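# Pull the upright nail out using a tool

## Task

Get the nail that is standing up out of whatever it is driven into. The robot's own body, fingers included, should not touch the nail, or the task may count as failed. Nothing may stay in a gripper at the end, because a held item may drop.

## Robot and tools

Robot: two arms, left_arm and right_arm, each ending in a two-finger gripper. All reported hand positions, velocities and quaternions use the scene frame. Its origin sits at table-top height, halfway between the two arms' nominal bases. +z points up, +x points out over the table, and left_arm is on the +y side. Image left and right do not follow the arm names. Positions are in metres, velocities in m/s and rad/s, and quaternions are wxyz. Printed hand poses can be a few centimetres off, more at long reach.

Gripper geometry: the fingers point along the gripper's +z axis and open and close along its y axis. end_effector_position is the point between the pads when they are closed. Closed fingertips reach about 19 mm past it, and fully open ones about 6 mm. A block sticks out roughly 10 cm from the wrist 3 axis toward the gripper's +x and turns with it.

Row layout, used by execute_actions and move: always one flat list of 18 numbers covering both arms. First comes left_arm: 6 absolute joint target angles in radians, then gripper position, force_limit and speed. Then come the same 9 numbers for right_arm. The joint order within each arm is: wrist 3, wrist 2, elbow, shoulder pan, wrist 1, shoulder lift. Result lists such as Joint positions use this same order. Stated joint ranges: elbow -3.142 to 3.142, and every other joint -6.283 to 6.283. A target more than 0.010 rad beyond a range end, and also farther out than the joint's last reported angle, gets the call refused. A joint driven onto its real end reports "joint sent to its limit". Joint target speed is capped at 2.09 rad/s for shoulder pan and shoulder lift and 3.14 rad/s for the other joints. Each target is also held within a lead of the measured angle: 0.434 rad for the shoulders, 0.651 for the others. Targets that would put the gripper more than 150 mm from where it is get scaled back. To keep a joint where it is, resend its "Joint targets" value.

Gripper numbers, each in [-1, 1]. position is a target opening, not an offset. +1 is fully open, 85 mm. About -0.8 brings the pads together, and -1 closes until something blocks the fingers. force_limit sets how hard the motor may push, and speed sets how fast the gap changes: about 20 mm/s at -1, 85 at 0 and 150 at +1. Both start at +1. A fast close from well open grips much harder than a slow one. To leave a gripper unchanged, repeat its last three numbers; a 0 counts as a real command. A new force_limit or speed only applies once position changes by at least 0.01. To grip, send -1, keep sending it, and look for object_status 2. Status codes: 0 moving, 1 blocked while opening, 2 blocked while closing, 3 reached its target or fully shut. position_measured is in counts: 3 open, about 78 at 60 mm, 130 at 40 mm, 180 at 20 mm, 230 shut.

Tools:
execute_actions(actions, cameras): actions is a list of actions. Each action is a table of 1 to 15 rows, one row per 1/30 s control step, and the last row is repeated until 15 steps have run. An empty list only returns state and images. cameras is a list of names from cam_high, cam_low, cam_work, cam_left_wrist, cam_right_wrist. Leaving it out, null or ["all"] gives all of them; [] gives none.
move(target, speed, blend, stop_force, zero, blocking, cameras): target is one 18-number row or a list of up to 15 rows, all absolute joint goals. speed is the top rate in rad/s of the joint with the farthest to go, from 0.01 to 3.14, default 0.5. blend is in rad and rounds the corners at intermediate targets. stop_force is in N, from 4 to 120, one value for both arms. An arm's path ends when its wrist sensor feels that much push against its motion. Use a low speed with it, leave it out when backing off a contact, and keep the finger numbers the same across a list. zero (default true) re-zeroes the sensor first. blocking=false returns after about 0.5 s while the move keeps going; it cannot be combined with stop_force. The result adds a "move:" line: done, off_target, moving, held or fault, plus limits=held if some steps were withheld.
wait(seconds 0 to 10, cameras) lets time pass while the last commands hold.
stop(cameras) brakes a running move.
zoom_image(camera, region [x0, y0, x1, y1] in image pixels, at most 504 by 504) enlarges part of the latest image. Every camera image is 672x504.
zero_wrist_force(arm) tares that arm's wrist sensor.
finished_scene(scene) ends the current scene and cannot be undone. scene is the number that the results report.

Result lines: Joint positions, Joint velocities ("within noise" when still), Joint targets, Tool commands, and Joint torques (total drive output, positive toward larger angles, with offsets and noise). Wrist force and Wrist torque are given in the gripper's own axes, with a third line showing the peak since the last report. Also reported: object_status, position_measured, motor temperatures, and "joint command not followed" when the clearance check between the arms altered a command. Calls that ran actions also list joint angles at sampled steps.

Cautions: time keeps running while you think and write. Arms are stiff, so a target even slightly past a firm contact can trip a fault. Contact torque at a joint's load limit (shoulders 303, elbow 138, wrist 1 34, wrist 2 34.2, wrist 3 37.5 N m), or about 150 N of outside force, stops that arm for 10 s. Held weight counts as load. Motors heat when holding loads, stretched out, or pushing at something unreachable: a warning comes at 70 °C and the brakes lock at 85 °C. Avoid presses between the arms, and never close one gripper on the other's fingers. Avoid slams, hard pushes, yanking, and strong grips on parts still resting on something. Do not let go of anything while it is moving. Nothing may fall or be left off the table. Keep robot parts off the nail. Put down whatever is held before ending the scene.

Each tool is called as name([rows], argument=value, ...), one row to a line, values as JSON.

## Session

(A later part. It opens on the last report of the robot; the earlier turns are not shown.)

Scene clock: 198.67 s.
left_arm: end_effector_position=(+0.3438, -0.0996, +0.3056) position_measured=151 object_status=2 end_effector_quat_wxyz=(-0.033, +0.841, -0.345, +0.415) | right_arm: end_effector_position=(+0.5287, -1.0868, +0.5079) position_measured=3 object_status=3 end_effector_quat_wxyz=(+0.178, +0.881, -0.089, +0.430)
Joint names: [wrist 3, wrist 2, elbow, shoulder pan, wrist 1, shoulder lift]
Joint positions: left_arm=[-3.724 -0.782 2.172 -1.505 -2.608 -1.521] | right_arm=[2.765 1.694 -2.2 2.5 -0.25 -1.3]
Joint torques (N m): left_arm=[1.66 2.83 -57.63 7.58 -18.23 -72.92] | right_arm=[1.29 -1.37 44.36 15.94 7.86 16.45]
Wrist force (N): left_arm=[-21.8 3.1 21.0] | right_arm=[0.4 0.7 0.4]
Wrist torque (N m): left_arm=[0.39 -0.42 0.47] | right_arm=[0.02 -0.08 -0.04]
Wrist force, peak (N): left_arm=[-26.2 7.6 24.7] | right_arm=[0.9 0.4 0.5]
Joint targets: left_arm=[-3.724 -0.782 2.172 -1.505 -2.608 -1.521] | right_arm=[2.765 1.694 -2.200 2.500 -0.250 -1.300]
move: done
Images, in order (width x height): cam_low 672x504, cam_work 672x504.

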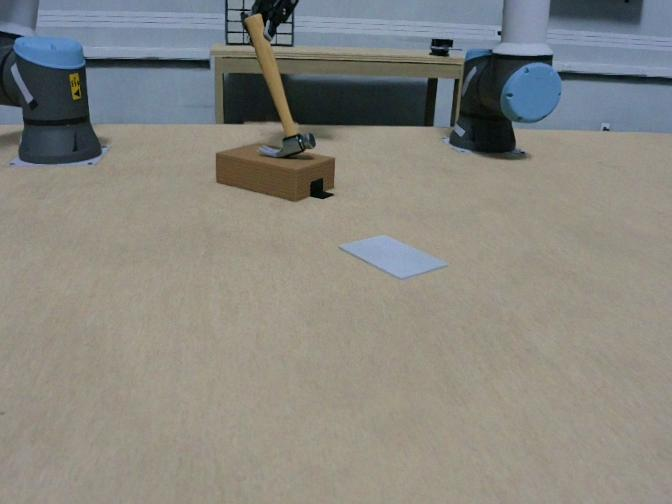

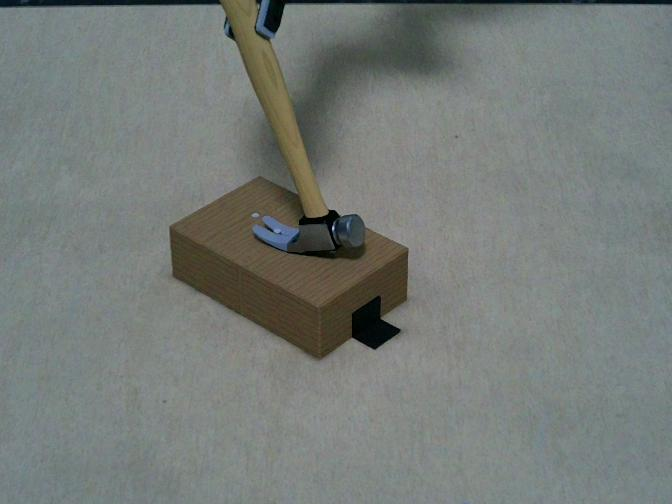

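move(target=[-3.6948,-0.9213,2.2269,-1.4234,-2.7656,-1.569,-1,1,-0.1,2.765,1.694,-2.2,2.5,-0.25,-1.3,1,1,1], speed=0.03, stop_force=80, cameras=["cam_work","cam_low"])

zoom_image(camera="cam_work", region=[220, 180, 380, 300])

zoom_image(camera="cam_low", region=[240, 120, 330, 180])

Scene clock: 205.53 s.
left_arm: end_effector_position=(+0.3664, -0.0684, +0.3109) position_measured=151 object_status=2 end_effector_quat_wxyz=(+0.044, +0.862, -0.316, +0.395) | right_arm: end_effector_position=(+0.5287, -1.0868, +0.5079) position_measured=3 object_status=3 end_effector_quat_wxyz=(+0.178, +0.881, -0.089, +0.430)
Joint names: [wrist 3, wrist 2, elbow, shoulder pan, wrist 1, shoulder lift]
Joint positions: left_arm=[-3.695 -0.921 2.227 -1.423 -2.766 -1.569] | right_arm=[2.765 1.694 -2.2 2.5 -0.25 -1.3]
Joint torques (N m): left_arm=[0.57 8.34 -58.96 30.06 -21.06 -84.63] | right_arm=[1.06 -1.72 45.79 15.78 8.38 17.13]
Wrist force (N): left_arm=[-30.1 26.9 26.7] | right_arm=[0.3 0.2 0.7]
Wrist torque (N m): left_arm=[0.14 -0.53 0.67] | right_arm=[-0.06 -0.07 -0.04]
Wrist force, peak (N): left_arm=[-31.4 27.2 27.8] | right_arm=[0.6 0.6 0.9]
Joint targets: left_arm=[-3.695 -0.921 2.227 -1.423 -2.766 -1.569] | right_arm=[2.765 1.694 -2.200 2.500 -0.250 -1.300]
move: done
Images, in order (width x height): cam_low 672x504, cam_work 672x504.

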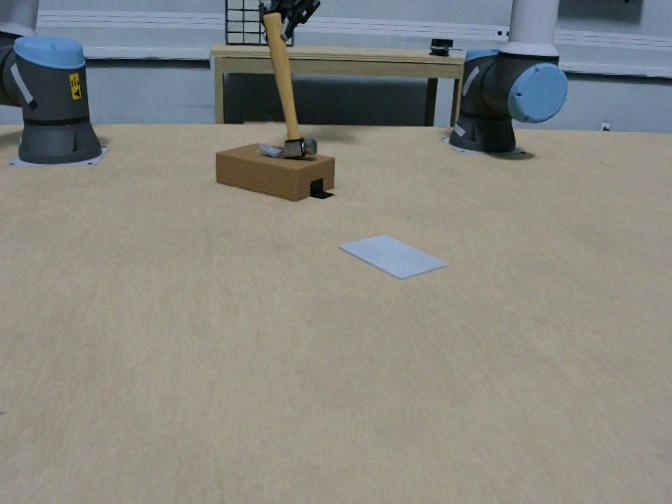

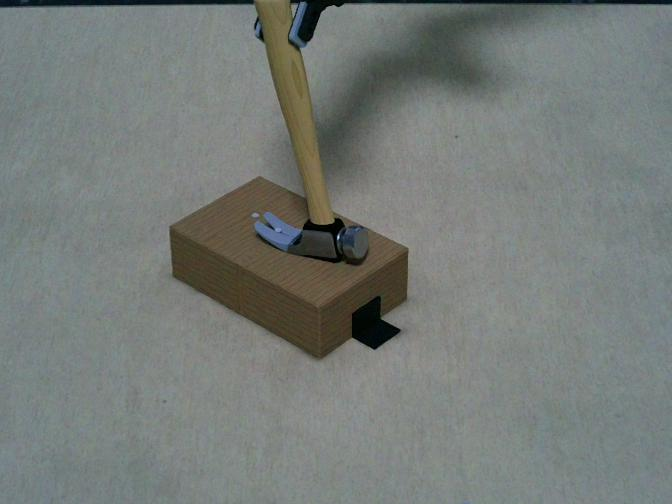

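Scaled by 3.150 from the camera's 672x504 image, which has a finer 960x720 frame.

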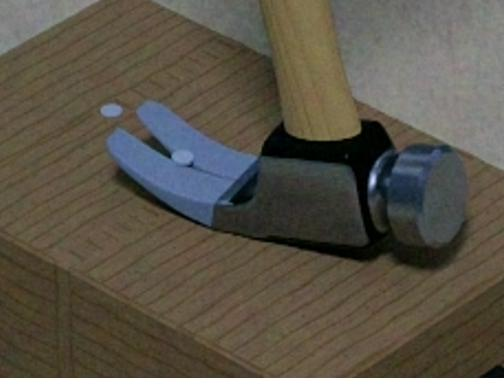

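Scaled by 5.600 from the camera's 672x504 image, which has a finer 960x720 frame.

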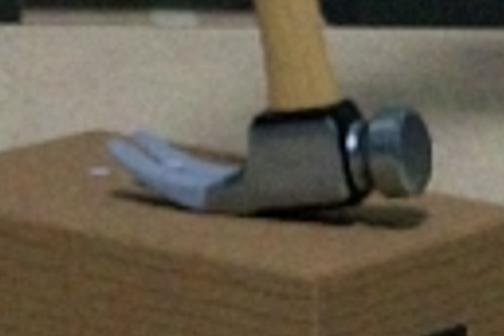

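move(target=[-3.6849,-1.0798,2.276,-1.3268,-2.9132,-1.5966,-1,1,-0.1,2.765,1.694,-2.2,2.5,-0.25,-1.3,1,1,1], speed=0.03, stop_force=80, cameras=["cam_work","cam_low"])

zoom_image(camera="cam_work", region=[220, 180, 380, 300])

zoom_image(camera="cam_low", region=[240, 120, 330, 180])

Scene clock: 211.90 s.
left_arm: end_effector_position=(+0.3887, -0.0378, +0.3105) position_measured=151 object_status=2 end_effector_quat_wxyz=(+0.121, +0.875, -0.285, +0.371) | right_arm: end_effector_position=(+0.5287, -1.0868, +0.5079) position_measured=3 object_status=3 end_effector_quat_wxyz=(+0.178, +0.881, -0.089, +0.430)
Joint names: [wrist 3, wrist 2, elbow, shoulder pan, wrist 1, shoulder lift]
Joint positions: left_arm=[-3.685 -1.08 2.276 -1.327 -2.913 -1.597] | right_arm=[2.765 1.694 -2.2 2.5 -0.25 -1.3]
Joint torques (N m): left_arm=[0.54 -0.56 -27.72 18.44 -6.99 -46.58] | right_arm=[1.2 -1.73 44.99 14.66 8.55 16.83]
Wrist force (N): left_arm=[6.9 7.2 -5.8] | right_arm=[0.2 0.4 0.1]
Wrist torque (N m): left_arm=[0.91 -0.03 0.97] | right_arm=[-0.03 -0.05 -0.04]
Wrist force, peak (N): left_arm=[-30.2 27.1 26.7] | right_arm=[0.8 0.4 0.9]
Joint targets: left_arm=[-3.685 -1.080 2.276 -1.327 -2.913 -1.597] | right_arm=[2.765 1.694 -2.200 2.500 -0.250 -1.300]
move: done
Images, in order (width x height): cam_low 672x504, cam_work 672x504.

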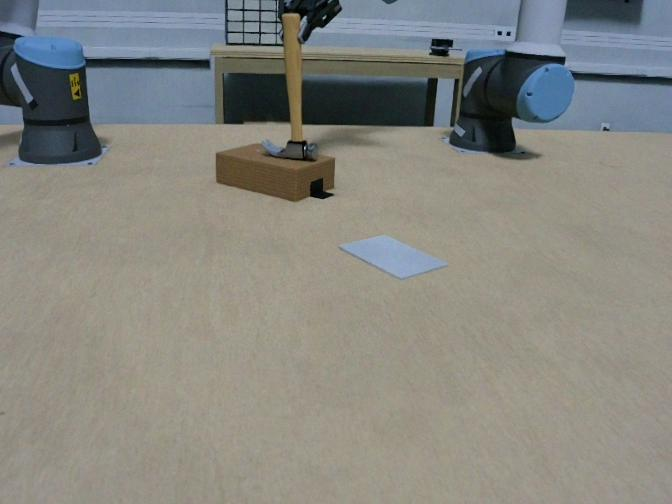

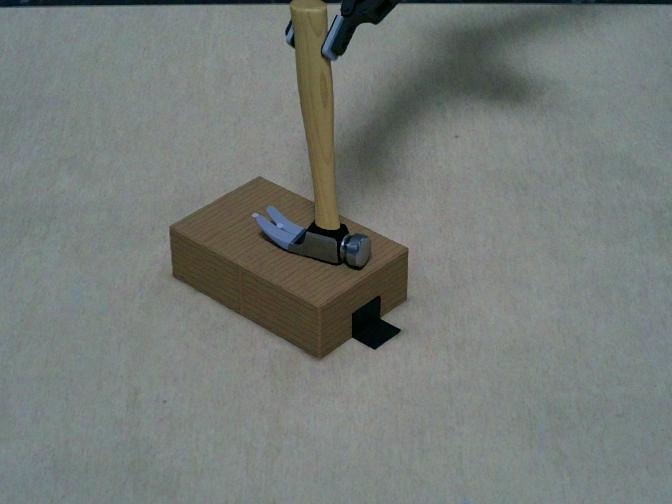

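Scaled by 3.150 from the camera's 672x504 image, which has a finer 960x720 frame.

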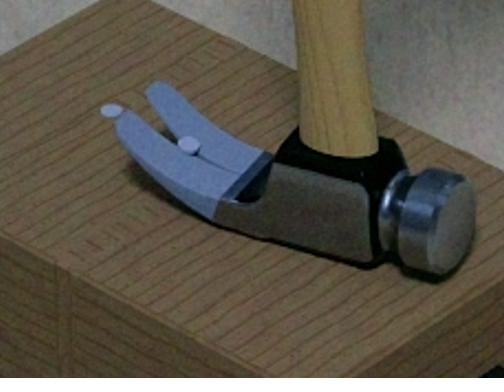

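Scaled by 5.600 from the camera's 672x504 image, which has a finer 960x720 frame.

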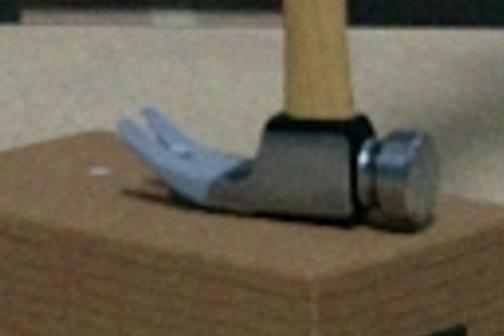

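move(target=[-3.6849,-1.0798,2.225,-1.3268,-2.801,-1.6578,-1,1,-0.1,2.765,1.694,-2.2,2.5,-0.25,-1.3,1,1,1], speed=0.04, stop_force=60, cameras=["cam_work","cam_low","cam_high"])

zoom_image(camera="cam_work", region=[220, 140, 380, 300])

zoom_image(camera="cam_low", region=[240, 120, 330, 180])

Scene clock: 216.17 s.
left_arm: end_effector_position=(+0.3887, -0.0378, +0.3604) position_measured=232 object_status=3 end_effector_quat_wxyz=(+0.121, +0.875, -0.285, +0.371) | right_arm: end_effector_position=(+0.5287, -1.0868, +0.5079) position_measured=3 object_status=3 end_effector_quat_wxyz=(+0.178, +0.881, -0.089, +0.430)
Joint names: [wrist 3, wrist 2, elbow, shoulder pan, wrist 1, shoulder lift]
Joint positions: left_arm=[-3.685 -1.08 2.225 -1.327 -2.801 -1.658] | right_arm=[2.765 1.694 -2.2 2.5 -0.25 -1.3]
Joint torques (N m): left_arm=[0.79 -0.68 -49.59 -10.22 -0.73 -46.6] | right_arm=[1.12 -1.58 45.27 13.12 8.96 17.73]
Wrist force (N): left_arm=[0.4 -0.1 -0.5] | right_arm=[0.4 0.0 0.6]
Wrist torque (N m): left_arm=[-0.13 -0.02 0.01] | right_arm=[-0.10 -0.08 -0.04]
Wrist force, peak (N): left_arm=[-27.6 10.1 26.5] | right_arm=[1.0 0.2 0.7]
Joint targets: left_arm=[-3.685 -1.080 2.225 -1.327 -2.801 -1.658] | right_arm=[2.765 1.694 -2.200 2.500 -0.250 -1.300]
move: done
Images, in order (width x height): cam_high 672x504, cam_low 672x504, cam_work 672x504.

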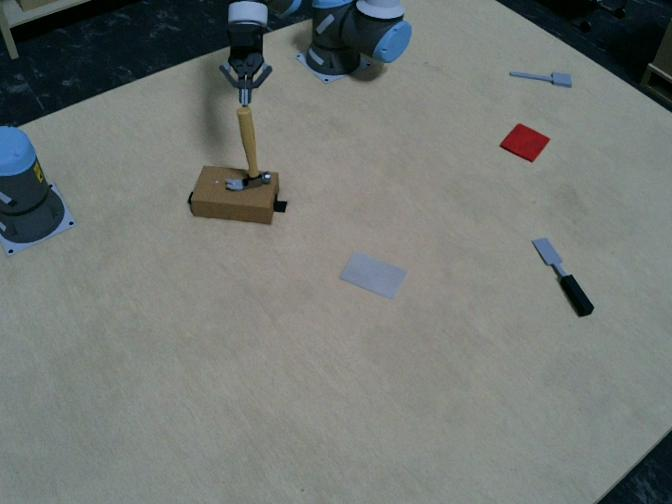

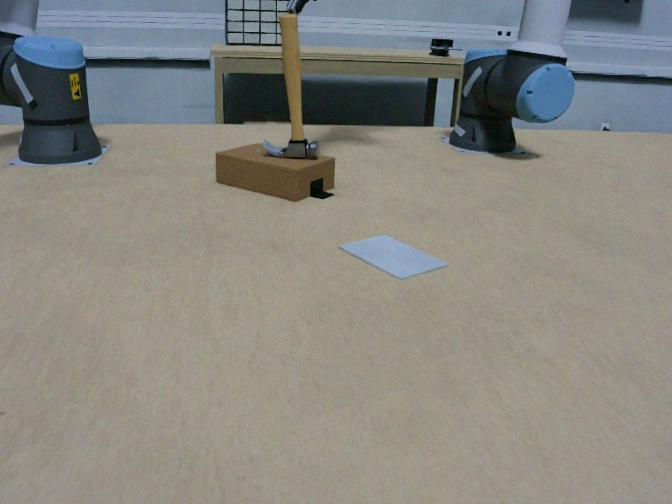

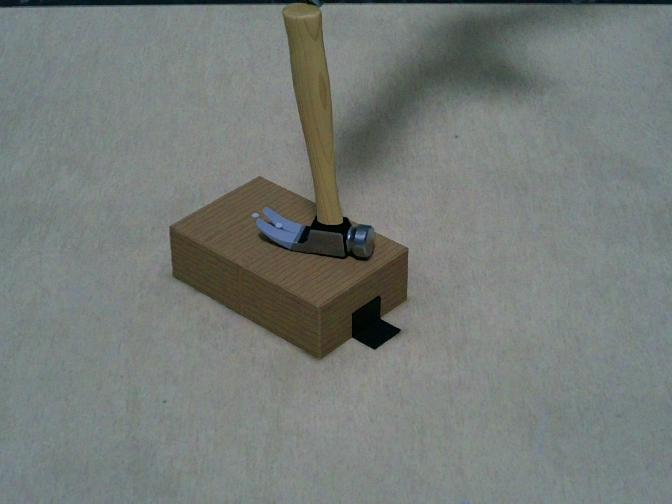

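Scaled by 3.150 from the camera's 672x504 image, which has a finer 960x720 frame.

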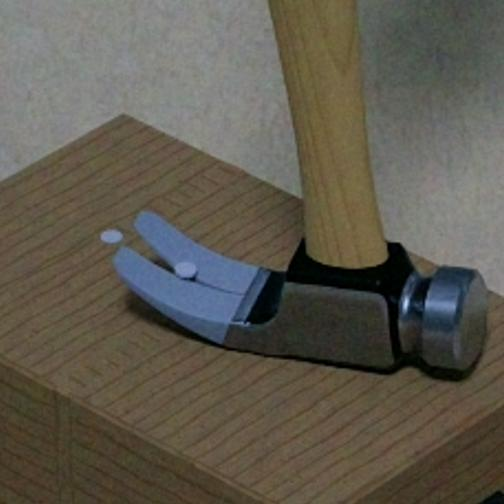

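Scaled by 5.600 from the camera's 672x504 image, which has a finer 960x720 frame.

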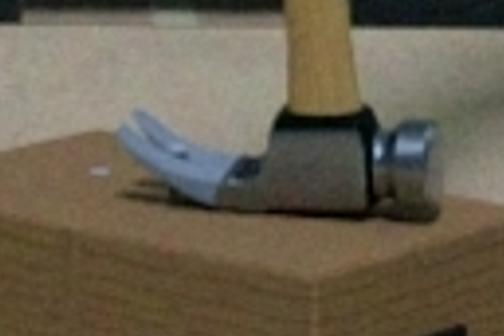

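move([
  [-3.7476,-1.0382,2.238,-1.3956,-2.6394,-1.8018,-1,1,-0.1,2.765,1.694,-2.2,2.5,-0.25,-1.3,1,1,1],
  [-3.7377,-1.0445,2.3201,-1.3849,-2.8242,-1.704,-1,1,-0.1,2.765,1.694,-2.2,2.5,-0.25,-1.3,1,1,1],
  [-3.7377,-1.0445,2.3201,-1.3849,-2.8242,-1.704,1,1,0,2.765,1.694,-2.2,2.5,-0.25,-1.3,1,1,1],
], speed=0.12)

zoom_image(camera="cam_low", region=[240, 120, 330, 180])

Scene clock: 222.47 s.
left_arm: end_effector_position=(+0.3539, -0.0124, +0.3317) position_measured=3 object_status=0 end_effector_quat_wxyz=(+0.121, +0.875, -0.285, +0.371) | right_arm: end_effector_position=(+0.5287, -1.0868, +0.5079) position_measured=3 object_status=3 end_effector_quat_wxyz=(+0.178, +0.881, -0.089, +0.430)
Joint names: [wrist 3, wrist 2, elbow, shoulder pan, wrist 1, shoulder lift]
Joint positions: left_arm=[-3.738 -1.045 2.32 -1.385 -2.824 -1.704] | right_arm=[2.765 1.694 -2.2 2.5 -0.25 -1.3]
Joint torques (N m): left_arm=[0.84 -1.08 -37.48 13.41 -8.52 -13.6] | right_arm=[1.22 -1.67 45.44 13.62 9.36 17.86]
Wrist force (N): left_arm=[1.1 -0.5 0.2] | right_arm=[0.5 0.5 0.8]
Wrist torque (N m): left_arm=[-0.20 -0.14 0.05] | right_arm=[-0.02 -0.11 -0.04]
Wrist force, peak (N): left_arm=[1.2 0.0 -1.2] | right_arm=[0.9 0.2 0.9]
Joint targets: left_arm=[-3.738 -1.044 2.320 -1.385 -2.824 -1.704] | right_arm=[2.765 1.694 -2.200 2.500 -0.250 -1.300]
move: done

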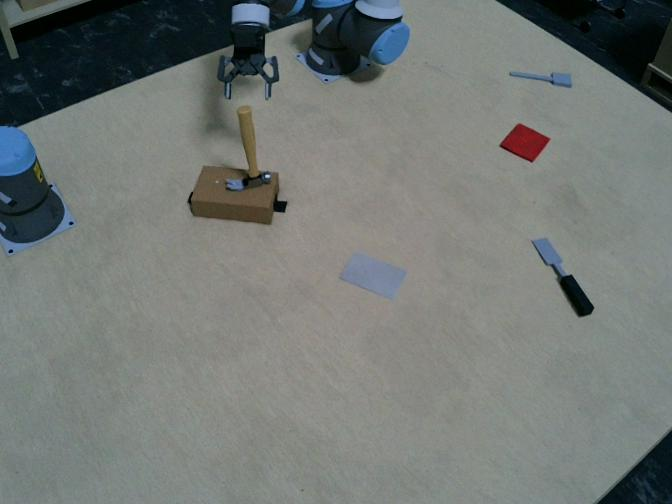

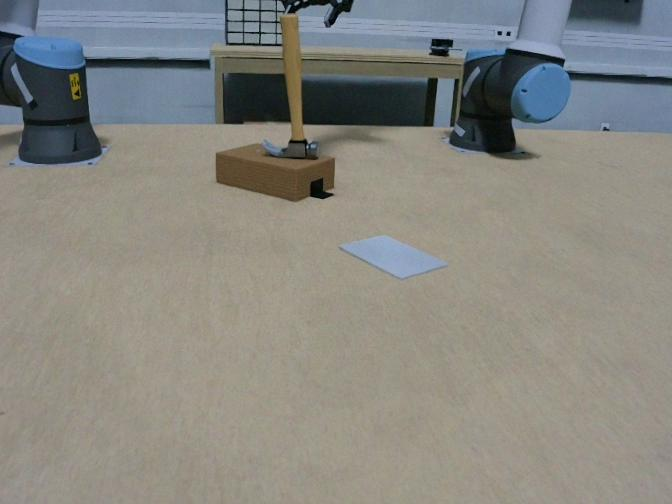

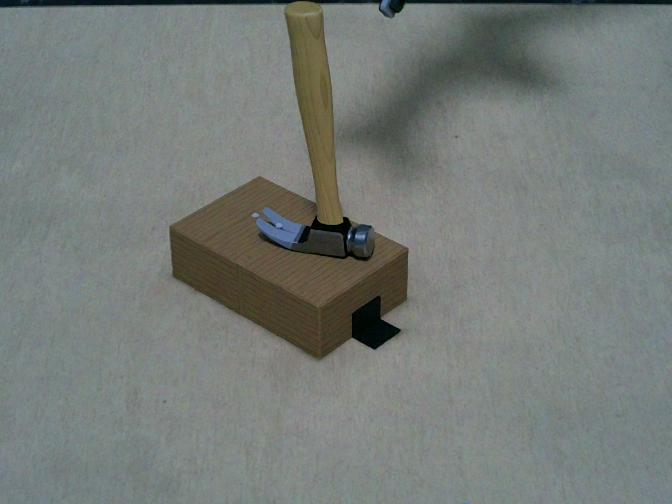

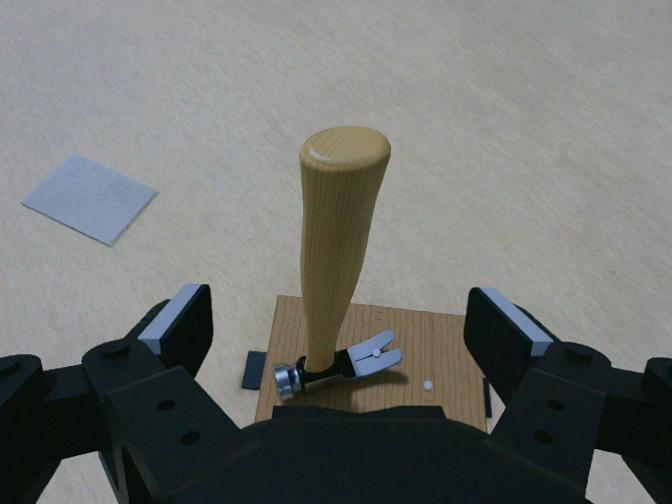

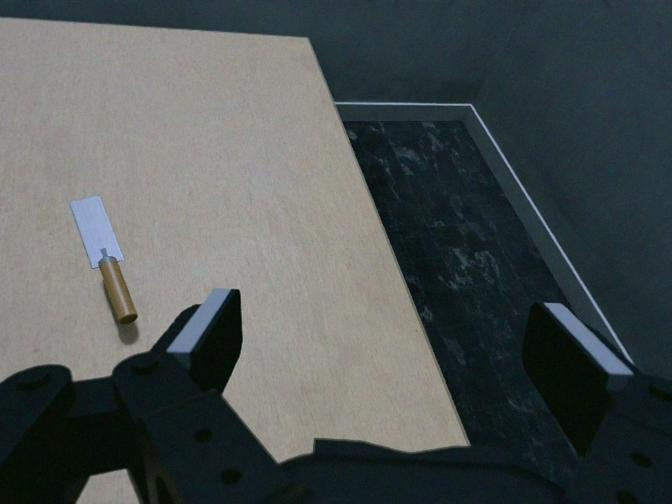

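Scaled by 5.600 from the camera's 672x504 image, which has a finer 960x720 frame.

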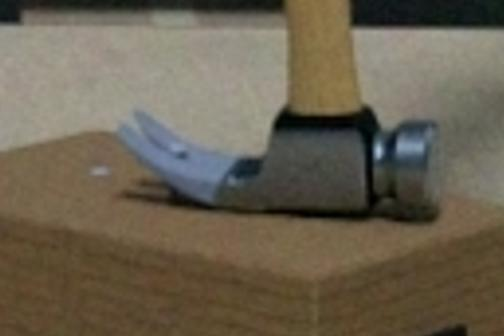

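move(target=[-4.1663,-0.9024,2.1382,-1.4451,-2.2943,-1.6458,1,1,0,2.765,1.694,-2.2,2.5,-0.25,-1.3,1,1,1], speed=0.15, cameras=["cam_left_wrist","cam_high"])

Scene clock: 228.67 s.
left_arm: end_effector_position=(+0.3520, -0.0308, +0.3320) position_measured=3 object_status=3 end_effector_quat_wxyz=(-0.002, +0.924, -0.167, +0.344) | right_arm: end_effector_position=(+0.5287, -1.0868, +0.5079) position_measured=3 object_status=3 end_effector_quat_wxyz=(+0.178, +0.881, -0.089, +0.430)
Joint names: [wrist 3, wrist 2, elbow, shoulder pan, wrist 1, shoulder lift]
Joint positions: left_arm=[-4.166 -0.902 2.138 -1.445 -2.294 -1.646] | right_arm=[2.765 1.694 -2.2 2.5 -0.25 -1.3]
Joint torques (N m): left_arm=[-2.05 3.94 -53.96 -13.6 -0.67 -21.39] | right_arm=[1.29 -1.61 46.1 14.42 9.54 16.65]
Wrist force (N): left_arm=[0.4 -0.6 -0.1] | right_arm=[0.7 0.2 0.2]
Wrist torque (N m): left_arm=[-0.16 0.03 -0.08] | right_arm=[-0.07 -0.14 -0.03]
Wrist force, peak (N): left_arm=[1.4 -0.2 0.0] | right_arm=[0.5 0.3 1.1]
Joint targets: left_arm=[-4.166 -0.902 2.138 -1.445 -2.294 -1.646] | right_arm=[2.765 1.694 -2.200 2.500 -0.250 -1.300]
move: done
Images, in order (width x height): cam_high 672x504, cam_left_wrist 672x504.

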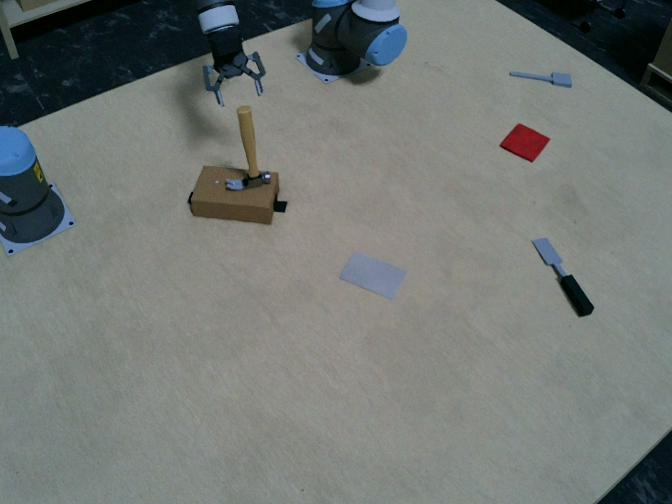

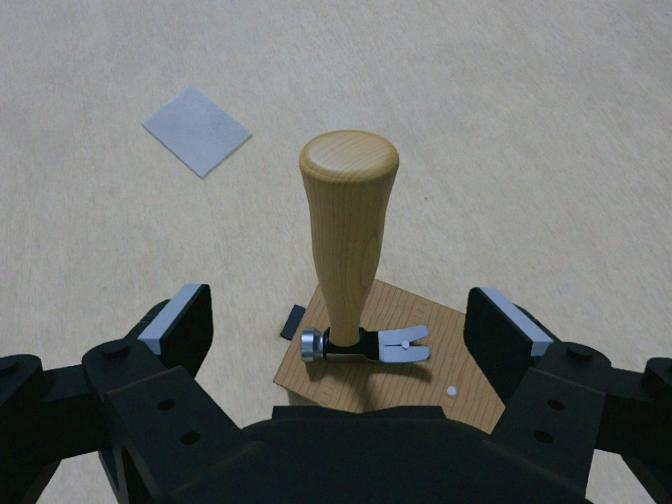

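move([
  [-4.089,-0.9184,2.1544,-1.3819,-2.4505,-1.5532,1,1,0,2.765,1.694,-2.2,2.5,-0.25,-1.3,1,1,1],
], speed=0.1, stop_force=8, cameras=["cam_left_wrist","cam_high"])

zoom_image(camera="cam_high", region=[170, 60, 300, 200])

Scene clock: 231.37 s.
left_arm: end_effector_position=(+0.3903, -0.0375, +0.2860) position_measured=3 object_status=3 end_effector_quat_wxyz=(-0.002, +0.924, -0.167, +0.343) | right_arm: end_effector_position=(+0.5287, -1.0868, +0.5079) position_measured=3 object_status=3 end_effector_quat_wxyz=(+0.178, +0.881, -0.089, +0.430)
Joint names: [wrist 3, wrist 2, elbow, shoulder pan, wrist 1, shoulder lift]
Joint positions: left_arm=[-4.089 -0.918 2.154 -1.382 -2.451 -1.553] | right_arm=[2.765 1.694 -2.2 2.5 -0.25 -1.3]
Joint torques (N m): left_arm=[1.85 -0.29 -36.16 14.94 -8.81 -27.46] | right_arm=[1.32 -1.4 46.38 14.1 9.85 17.85]
Wrist force (N): left_arm=[0.7 -0.7 0.3] | right_arm=[0.4 0.1 0.6]
Wrist torque (N m): left_arm=[-0.15 0.01 -0.06] | right_arm=[-0.08 -0.08 -0.03]
Wrist force, peak (N): left_arm=[1.0 -0.8 0.5] | right_arm=[0.3 0.5 1.1]
Joint targets: left_arm=[-4.089 -0.918 2.154 -1.382 -2.451 -1.553] | right_arm=[2.765 1.694 -2.200 2.500 -0.250 -1.300]
move: done
Images, in order (width x height): cam_high 672x504, cam_left_wrist 672x504.

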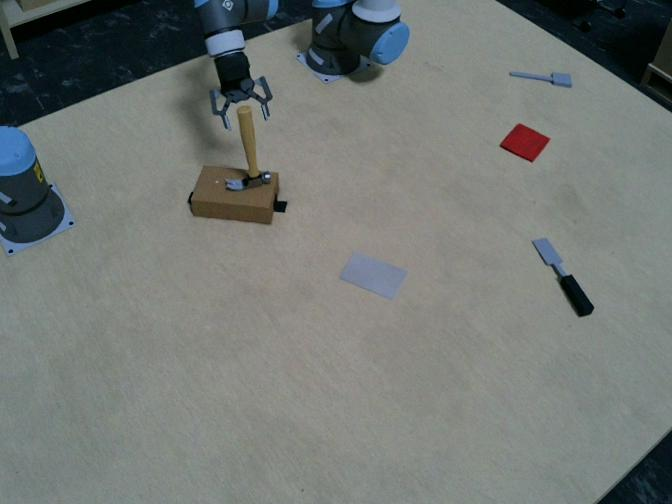

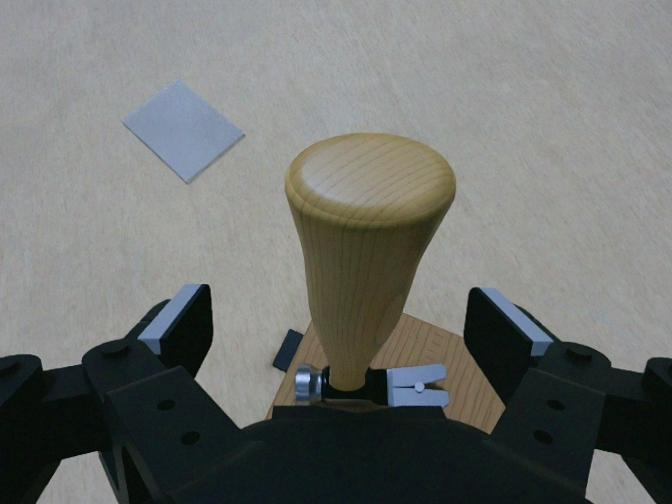

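Scaled by 3.600 from the camera's 672x504 image, which has a finer 960x720 frame.

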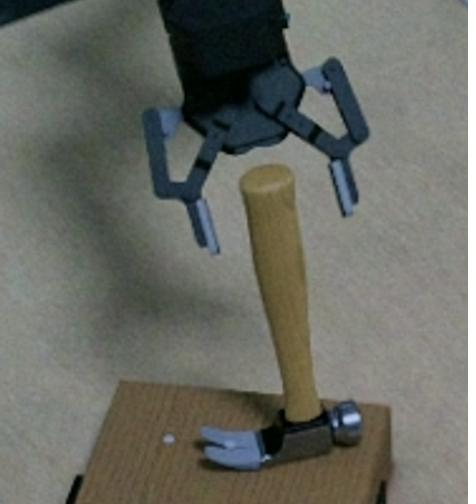

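move([
  [-4.0938,-0.9174,2.1488,-1.3858,-2.4482,-1.5472,1,1,0,2.765,1.694,-2.2,2.5,-0.25,-1.3,1,1,1],
  [-4.0938,-0.9174,2.1488,-1.3858,-2.4482,-1.5472,-1,1,0.3,2.765,1.694,-2.2,2.5,-0.25,-1.3,1,1,1],
], speed=0.05, cameras=["cam_left_wrist","cam_work","cam_low"])

zoom_image(camera="cam_work", region=[220, 140, 380, 300])

zoom_image(camera="cam_low", region=[240, 120, 330, 180])

Scene clock: 233.57 s.
left_arm: end_effector_position=(+0.3888, -0.0422, +0.2856) position_measured=149 object_status=0 end_effector_quat_wxyz=(-0.001, +0.924, -0.167, +0.344) | right_arm: end_effector_position=(+0.5287, -1.0868, +0.5079) position_measured=3 object_status=3 end_effector_quat_wxyz=(+0.178, +0.881, -0.089, +0.430)
Joint names: [wrist 3, wrist 2, elbow, shoulder pan, wrist 1, shoulder lift]
Joint positions: left_arm=[-4.094 -0.917 2.149 -1.386 -2.448 -1.547] | right_arm=[2.765 1.694 -2.2 2.5 -0.25 -1.3]
Joint torques (N m): left_arm=[-1.14 1.6 -35.58 -4.33 -1.24 -28.01] | right_arm=[1.35 -1.56 45.63 14.27 9.94 17]
Wrist force (N): left_arm=[6.8 2.4 -6.3] | right_arm=[0.4 0.7 0.5]
Wrist torque (N m): left_arm=[-0.84 0.03 -0.66] | right_arm=[0.02 -0.08 -0.04]
Wrist force, peak (N): left_arm=[8.3 2.2 -7.8] | right_arm=[0.6 0.5 0.9]
Joint targets: left_arm=[-4.094 -0.917 2.149 -1.386 -2.448 -1.547] | right_arm=[2.765 1.694 -2.200 2.500 -0.250 -1.300]
move: done
Images, in order (width x height): cam_low 672x504, cam_work 672x504, cam_left_wrist 672x504.

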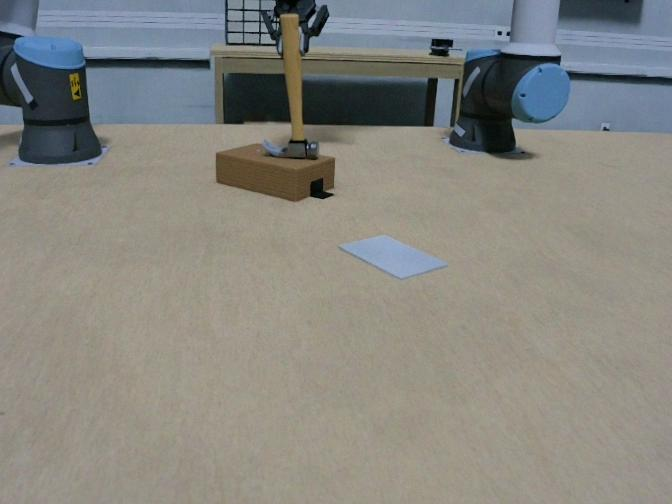

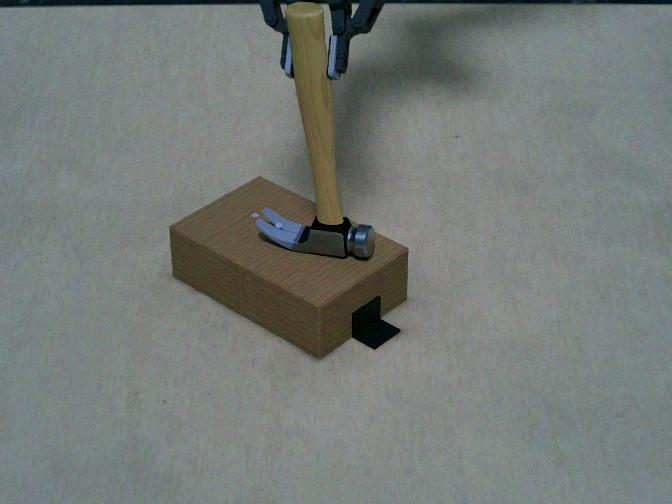

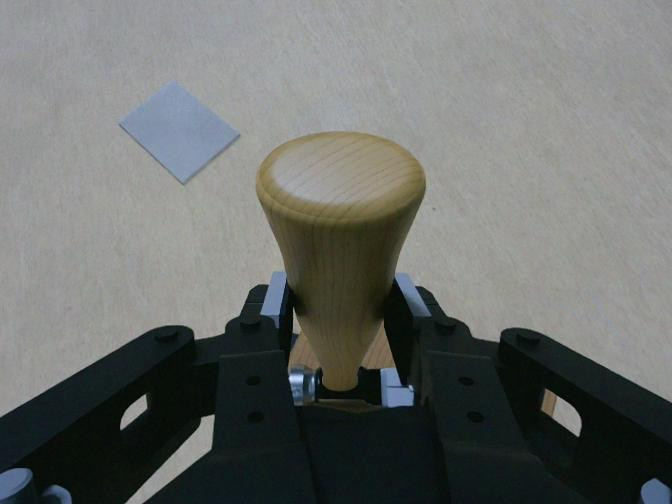

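Scaled by 3.150 from the camera's 672x504 image, which has a finer 960x720 frame.

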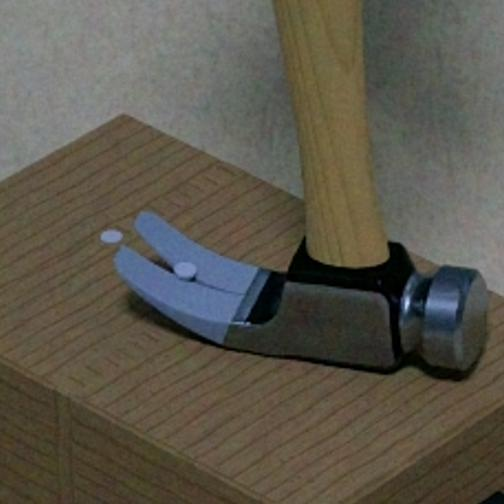

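Scaled by 5.600 from the camera's 672x504 image, which has a finer 960x720 frame.

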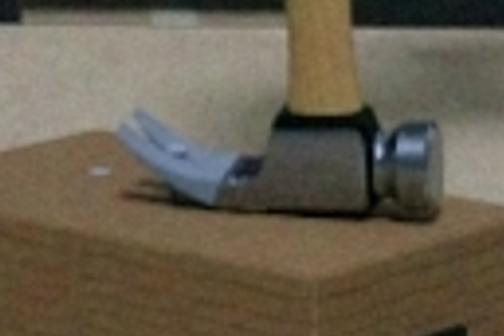

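move(target=[-4.0539,-1.0219,2.2419,-1.3177,-2.6493,-1.6137,-1,1,0.3,2.765,1.694,-2.2,2.5,-0.25,-1.3,1,1,1], speed=0.03, stop_force=80, cameras=["cam_work","cam_low","cam_left_wrist"])

zoom_image(camera="cam_work", region=[220, 140, 380, 300])

zoom_image(camera="cam_low", region=[240, 120, 330, 180])

Scene clock: 243.47 s.
left_arm: end_effector_position=(+0.4014, -0.0032, +0.2910) position_measured=149 object_status=2 end_effector_quat_wxyz=(+0.080, +0.930, -0.138, +0.331) | right_arm: end_effector_position=(+0.5287, -1.0868, +0.5079) position_measured=3 object_status=3 end_effector_quat_wxyz=(+0.178, +0.881, -0.089, +0.430)
Joint names: [wrist 3, wrist 2, elbow, shoulder pan, wrist 1, shoulder lift]
Joint positions: left_arm=[-4.054 -1.022 2.242 -1.318 -2.649 -1.614] | right_arm=[2.765 1.694 -2.2 2.5 -0.25 -1.3]
Joint torques (N m): left_arm=[1.75 -0.53 -38.7 14.22 -10.61 -50.11] | right_arm=[1.29 -1.7 46.95 14.22 9.69 18.05]
Wrist force (N): left_arm=[-3.0 -0.6 4.1] | right_arm=[0.9 0.5 0.4]
Wrist torque (N m): left_arm=[-0.04 0.00 0.01] | right_arm=[-0.02 -0.16 -0.04]
Wrist force, peak (N): left_arm=[5.7 15.1 -6.9] | right_arm=[0.6 0.7 0.9]
Joint targets: left_arm=[-4.054 -1.022 2.242 -1.318 -2.649 -1.614] | right_arm=[2.765 1.694 -2.200 2.500 -0.250 -1.300]
move: done
Images, in order (width x height): cam_low 672x504, cam_work 672x504, cam_left_wrist 672x504.

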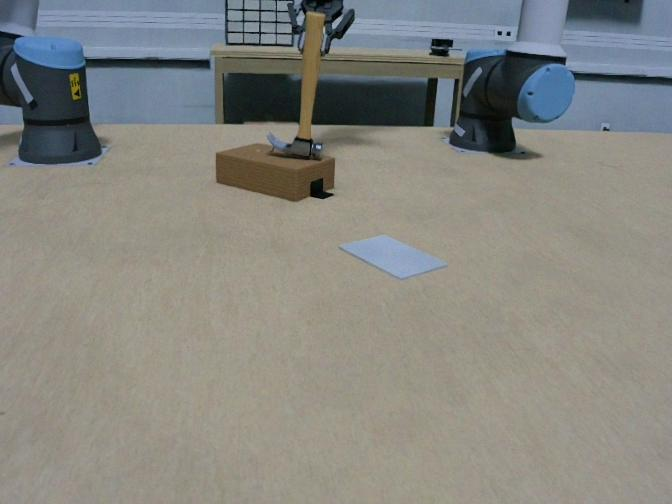

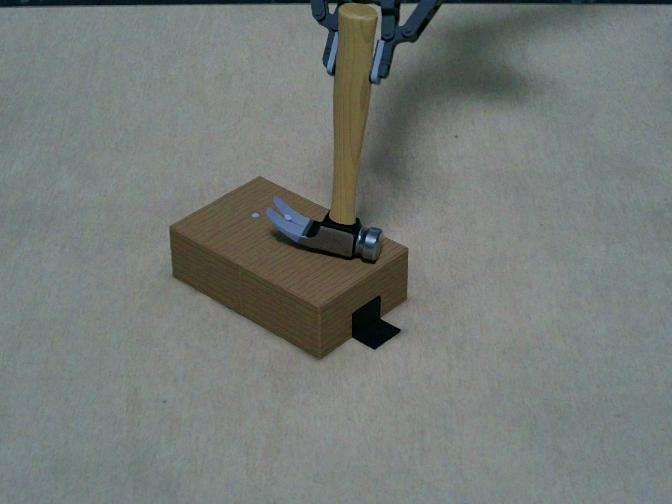

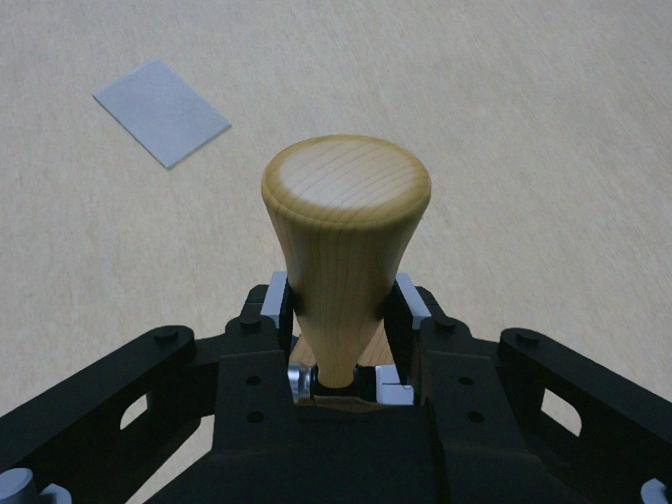

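Scaled by 3.150 from the camera's 672x504 image, which has a finer 960x720 frame.

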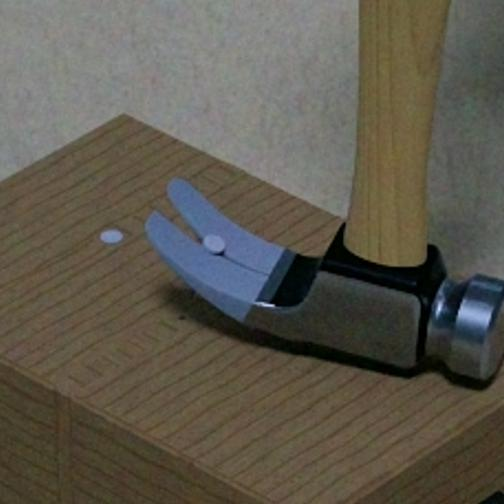

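Scaled by 5.600 from the camera's 672x504 image, which has a finer 960x720 frame.

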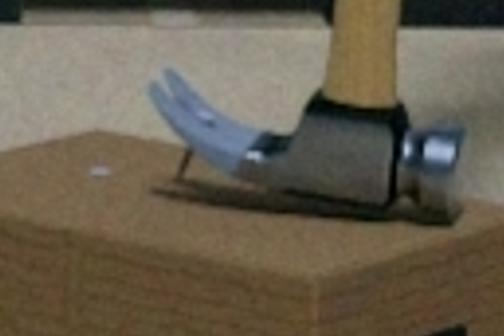

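move([
  [-4.0539,-1.0219,2.1527,-1.3177,-2.4768,-1.6969,-1,1,0.3,2.765,1.694,-2.2,2.5,-0.25,-1.3,1,1,1],
  [-3.6884,-1.2175,2.2275,-0.9364,-2.6618,-1.7482,-1,1,0.3,2.765,1.694,-2.2,2.5,-0.25,-1.3,1,1,1],
], speed=[0.08,0.12])

zoom_image(camera="cam_low", region=[240, 30, 440, 180])

zoom_image(camera="cam_high", region=[180, 60, 360, 240])

Scene clock: 252.93 s.
left_arm: end_effector_position=(+0.5347, +0.1804, +0.3709) position_measured=149 object_status=2 end_effector_quat_wxyz=(+0.080, +0.930, -0.138, +0.331) | right_arm: end_effector_position=(+0.5287, -1.0868, +0.5079) position_measured=3 object_status=3 end_effector_quat_wxyz=(+0.178, +0.881, -0.089, +0.430)
Joint names: [wrist 3, wrist 2, elbow, shoulder pan, wrist 1, shoulder lift]
Joint positions: left_arm=[-3.688 -1.217 2.227 -0.936 -2.662 -1.748] | right_arm=[2.765 1.694 -2.2 2.5 -0.25 -1.3]
Joint torques (N m): left_arm=[1.73 -1.25 -43.19 16.07 -12.19 -47.09] | right_arm=[1.49 -1.51 46.65 12.07 9.49 16.76]
Wrist force (N): left_arm=[-3.0 -0.2 4.3] | right_arm=[0.6 0.3 0.7]
Wrist torque (N m): left_arm=[0.01 -0.06 0.03] | right_arm=[-0.04 -0.12 -0.03]
Wrist force, peak (N): left_arm=[-4.0 -0.7 4.7] | right_arm=[0.7 0.6 1.0]
Joint targets: left_arm=[-3.688 -1.218 2.227 -0.936 -2.662 -1.748] | right_arm=[2.765 1.694 -2.200 2.500 -0.250 -1.300]
move: done

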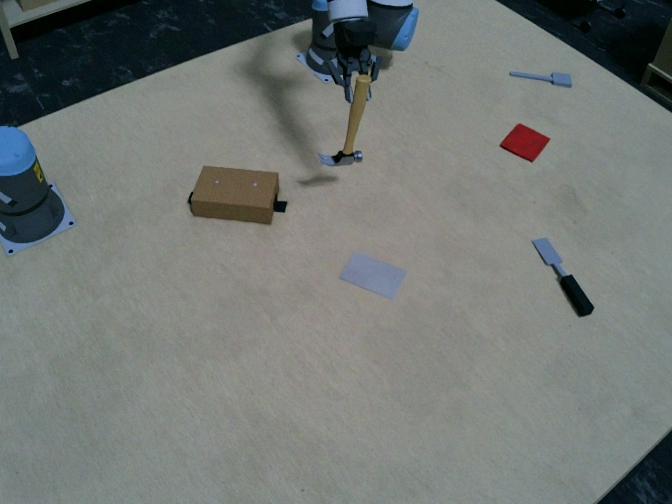

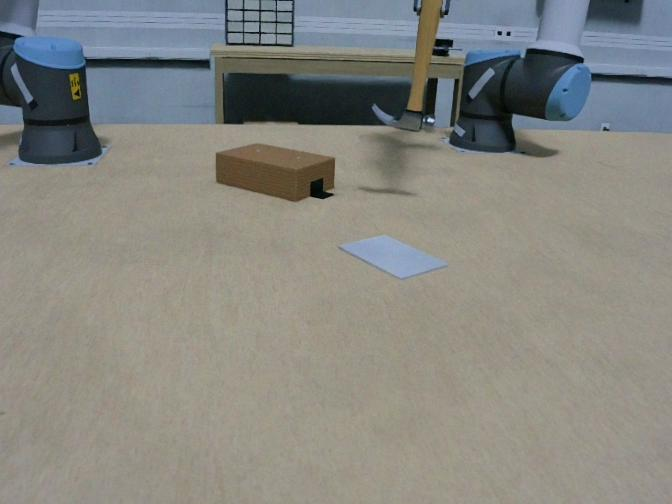

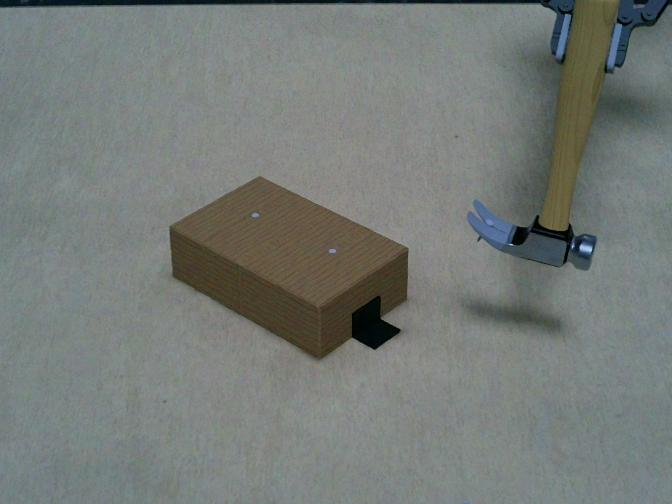

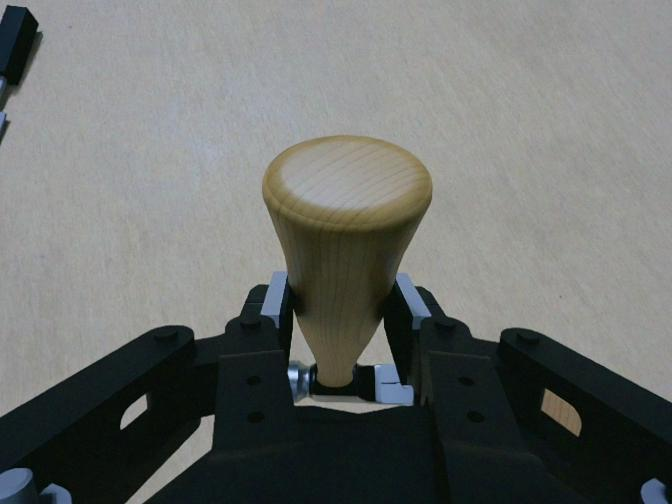

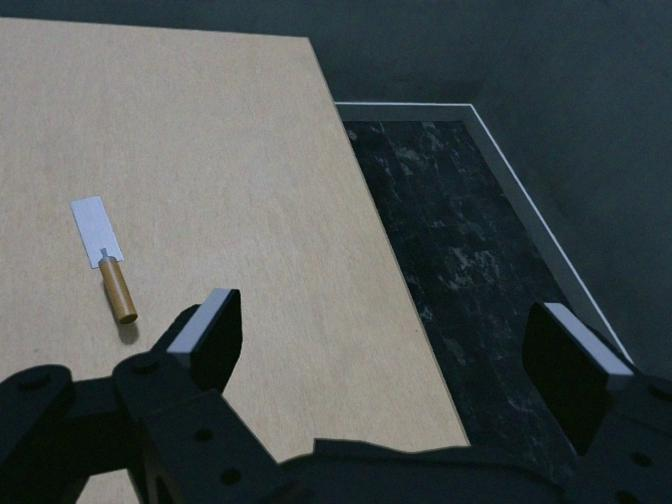

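Scaled by 2.520 from the camera's 672x504 image, which has a finer 960x720 frame.

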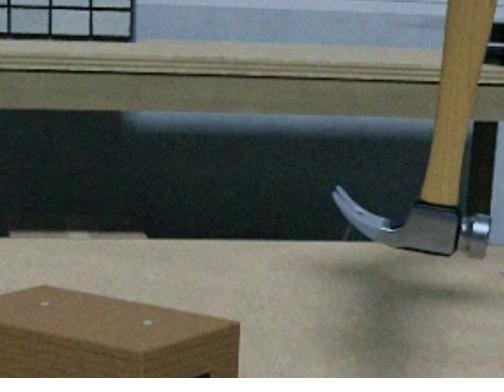

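Scaled by 2.800 from the camera's 672x504 image, which has a finer 960x720 frame.

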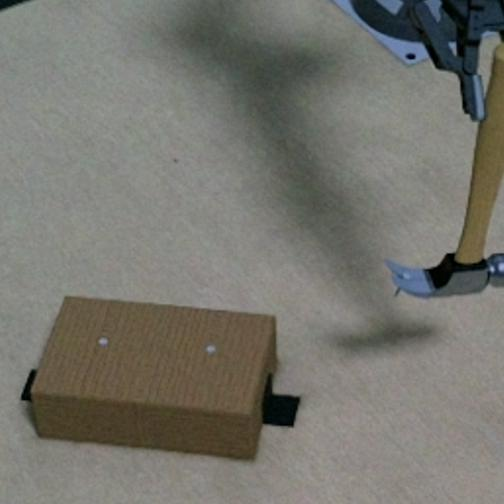

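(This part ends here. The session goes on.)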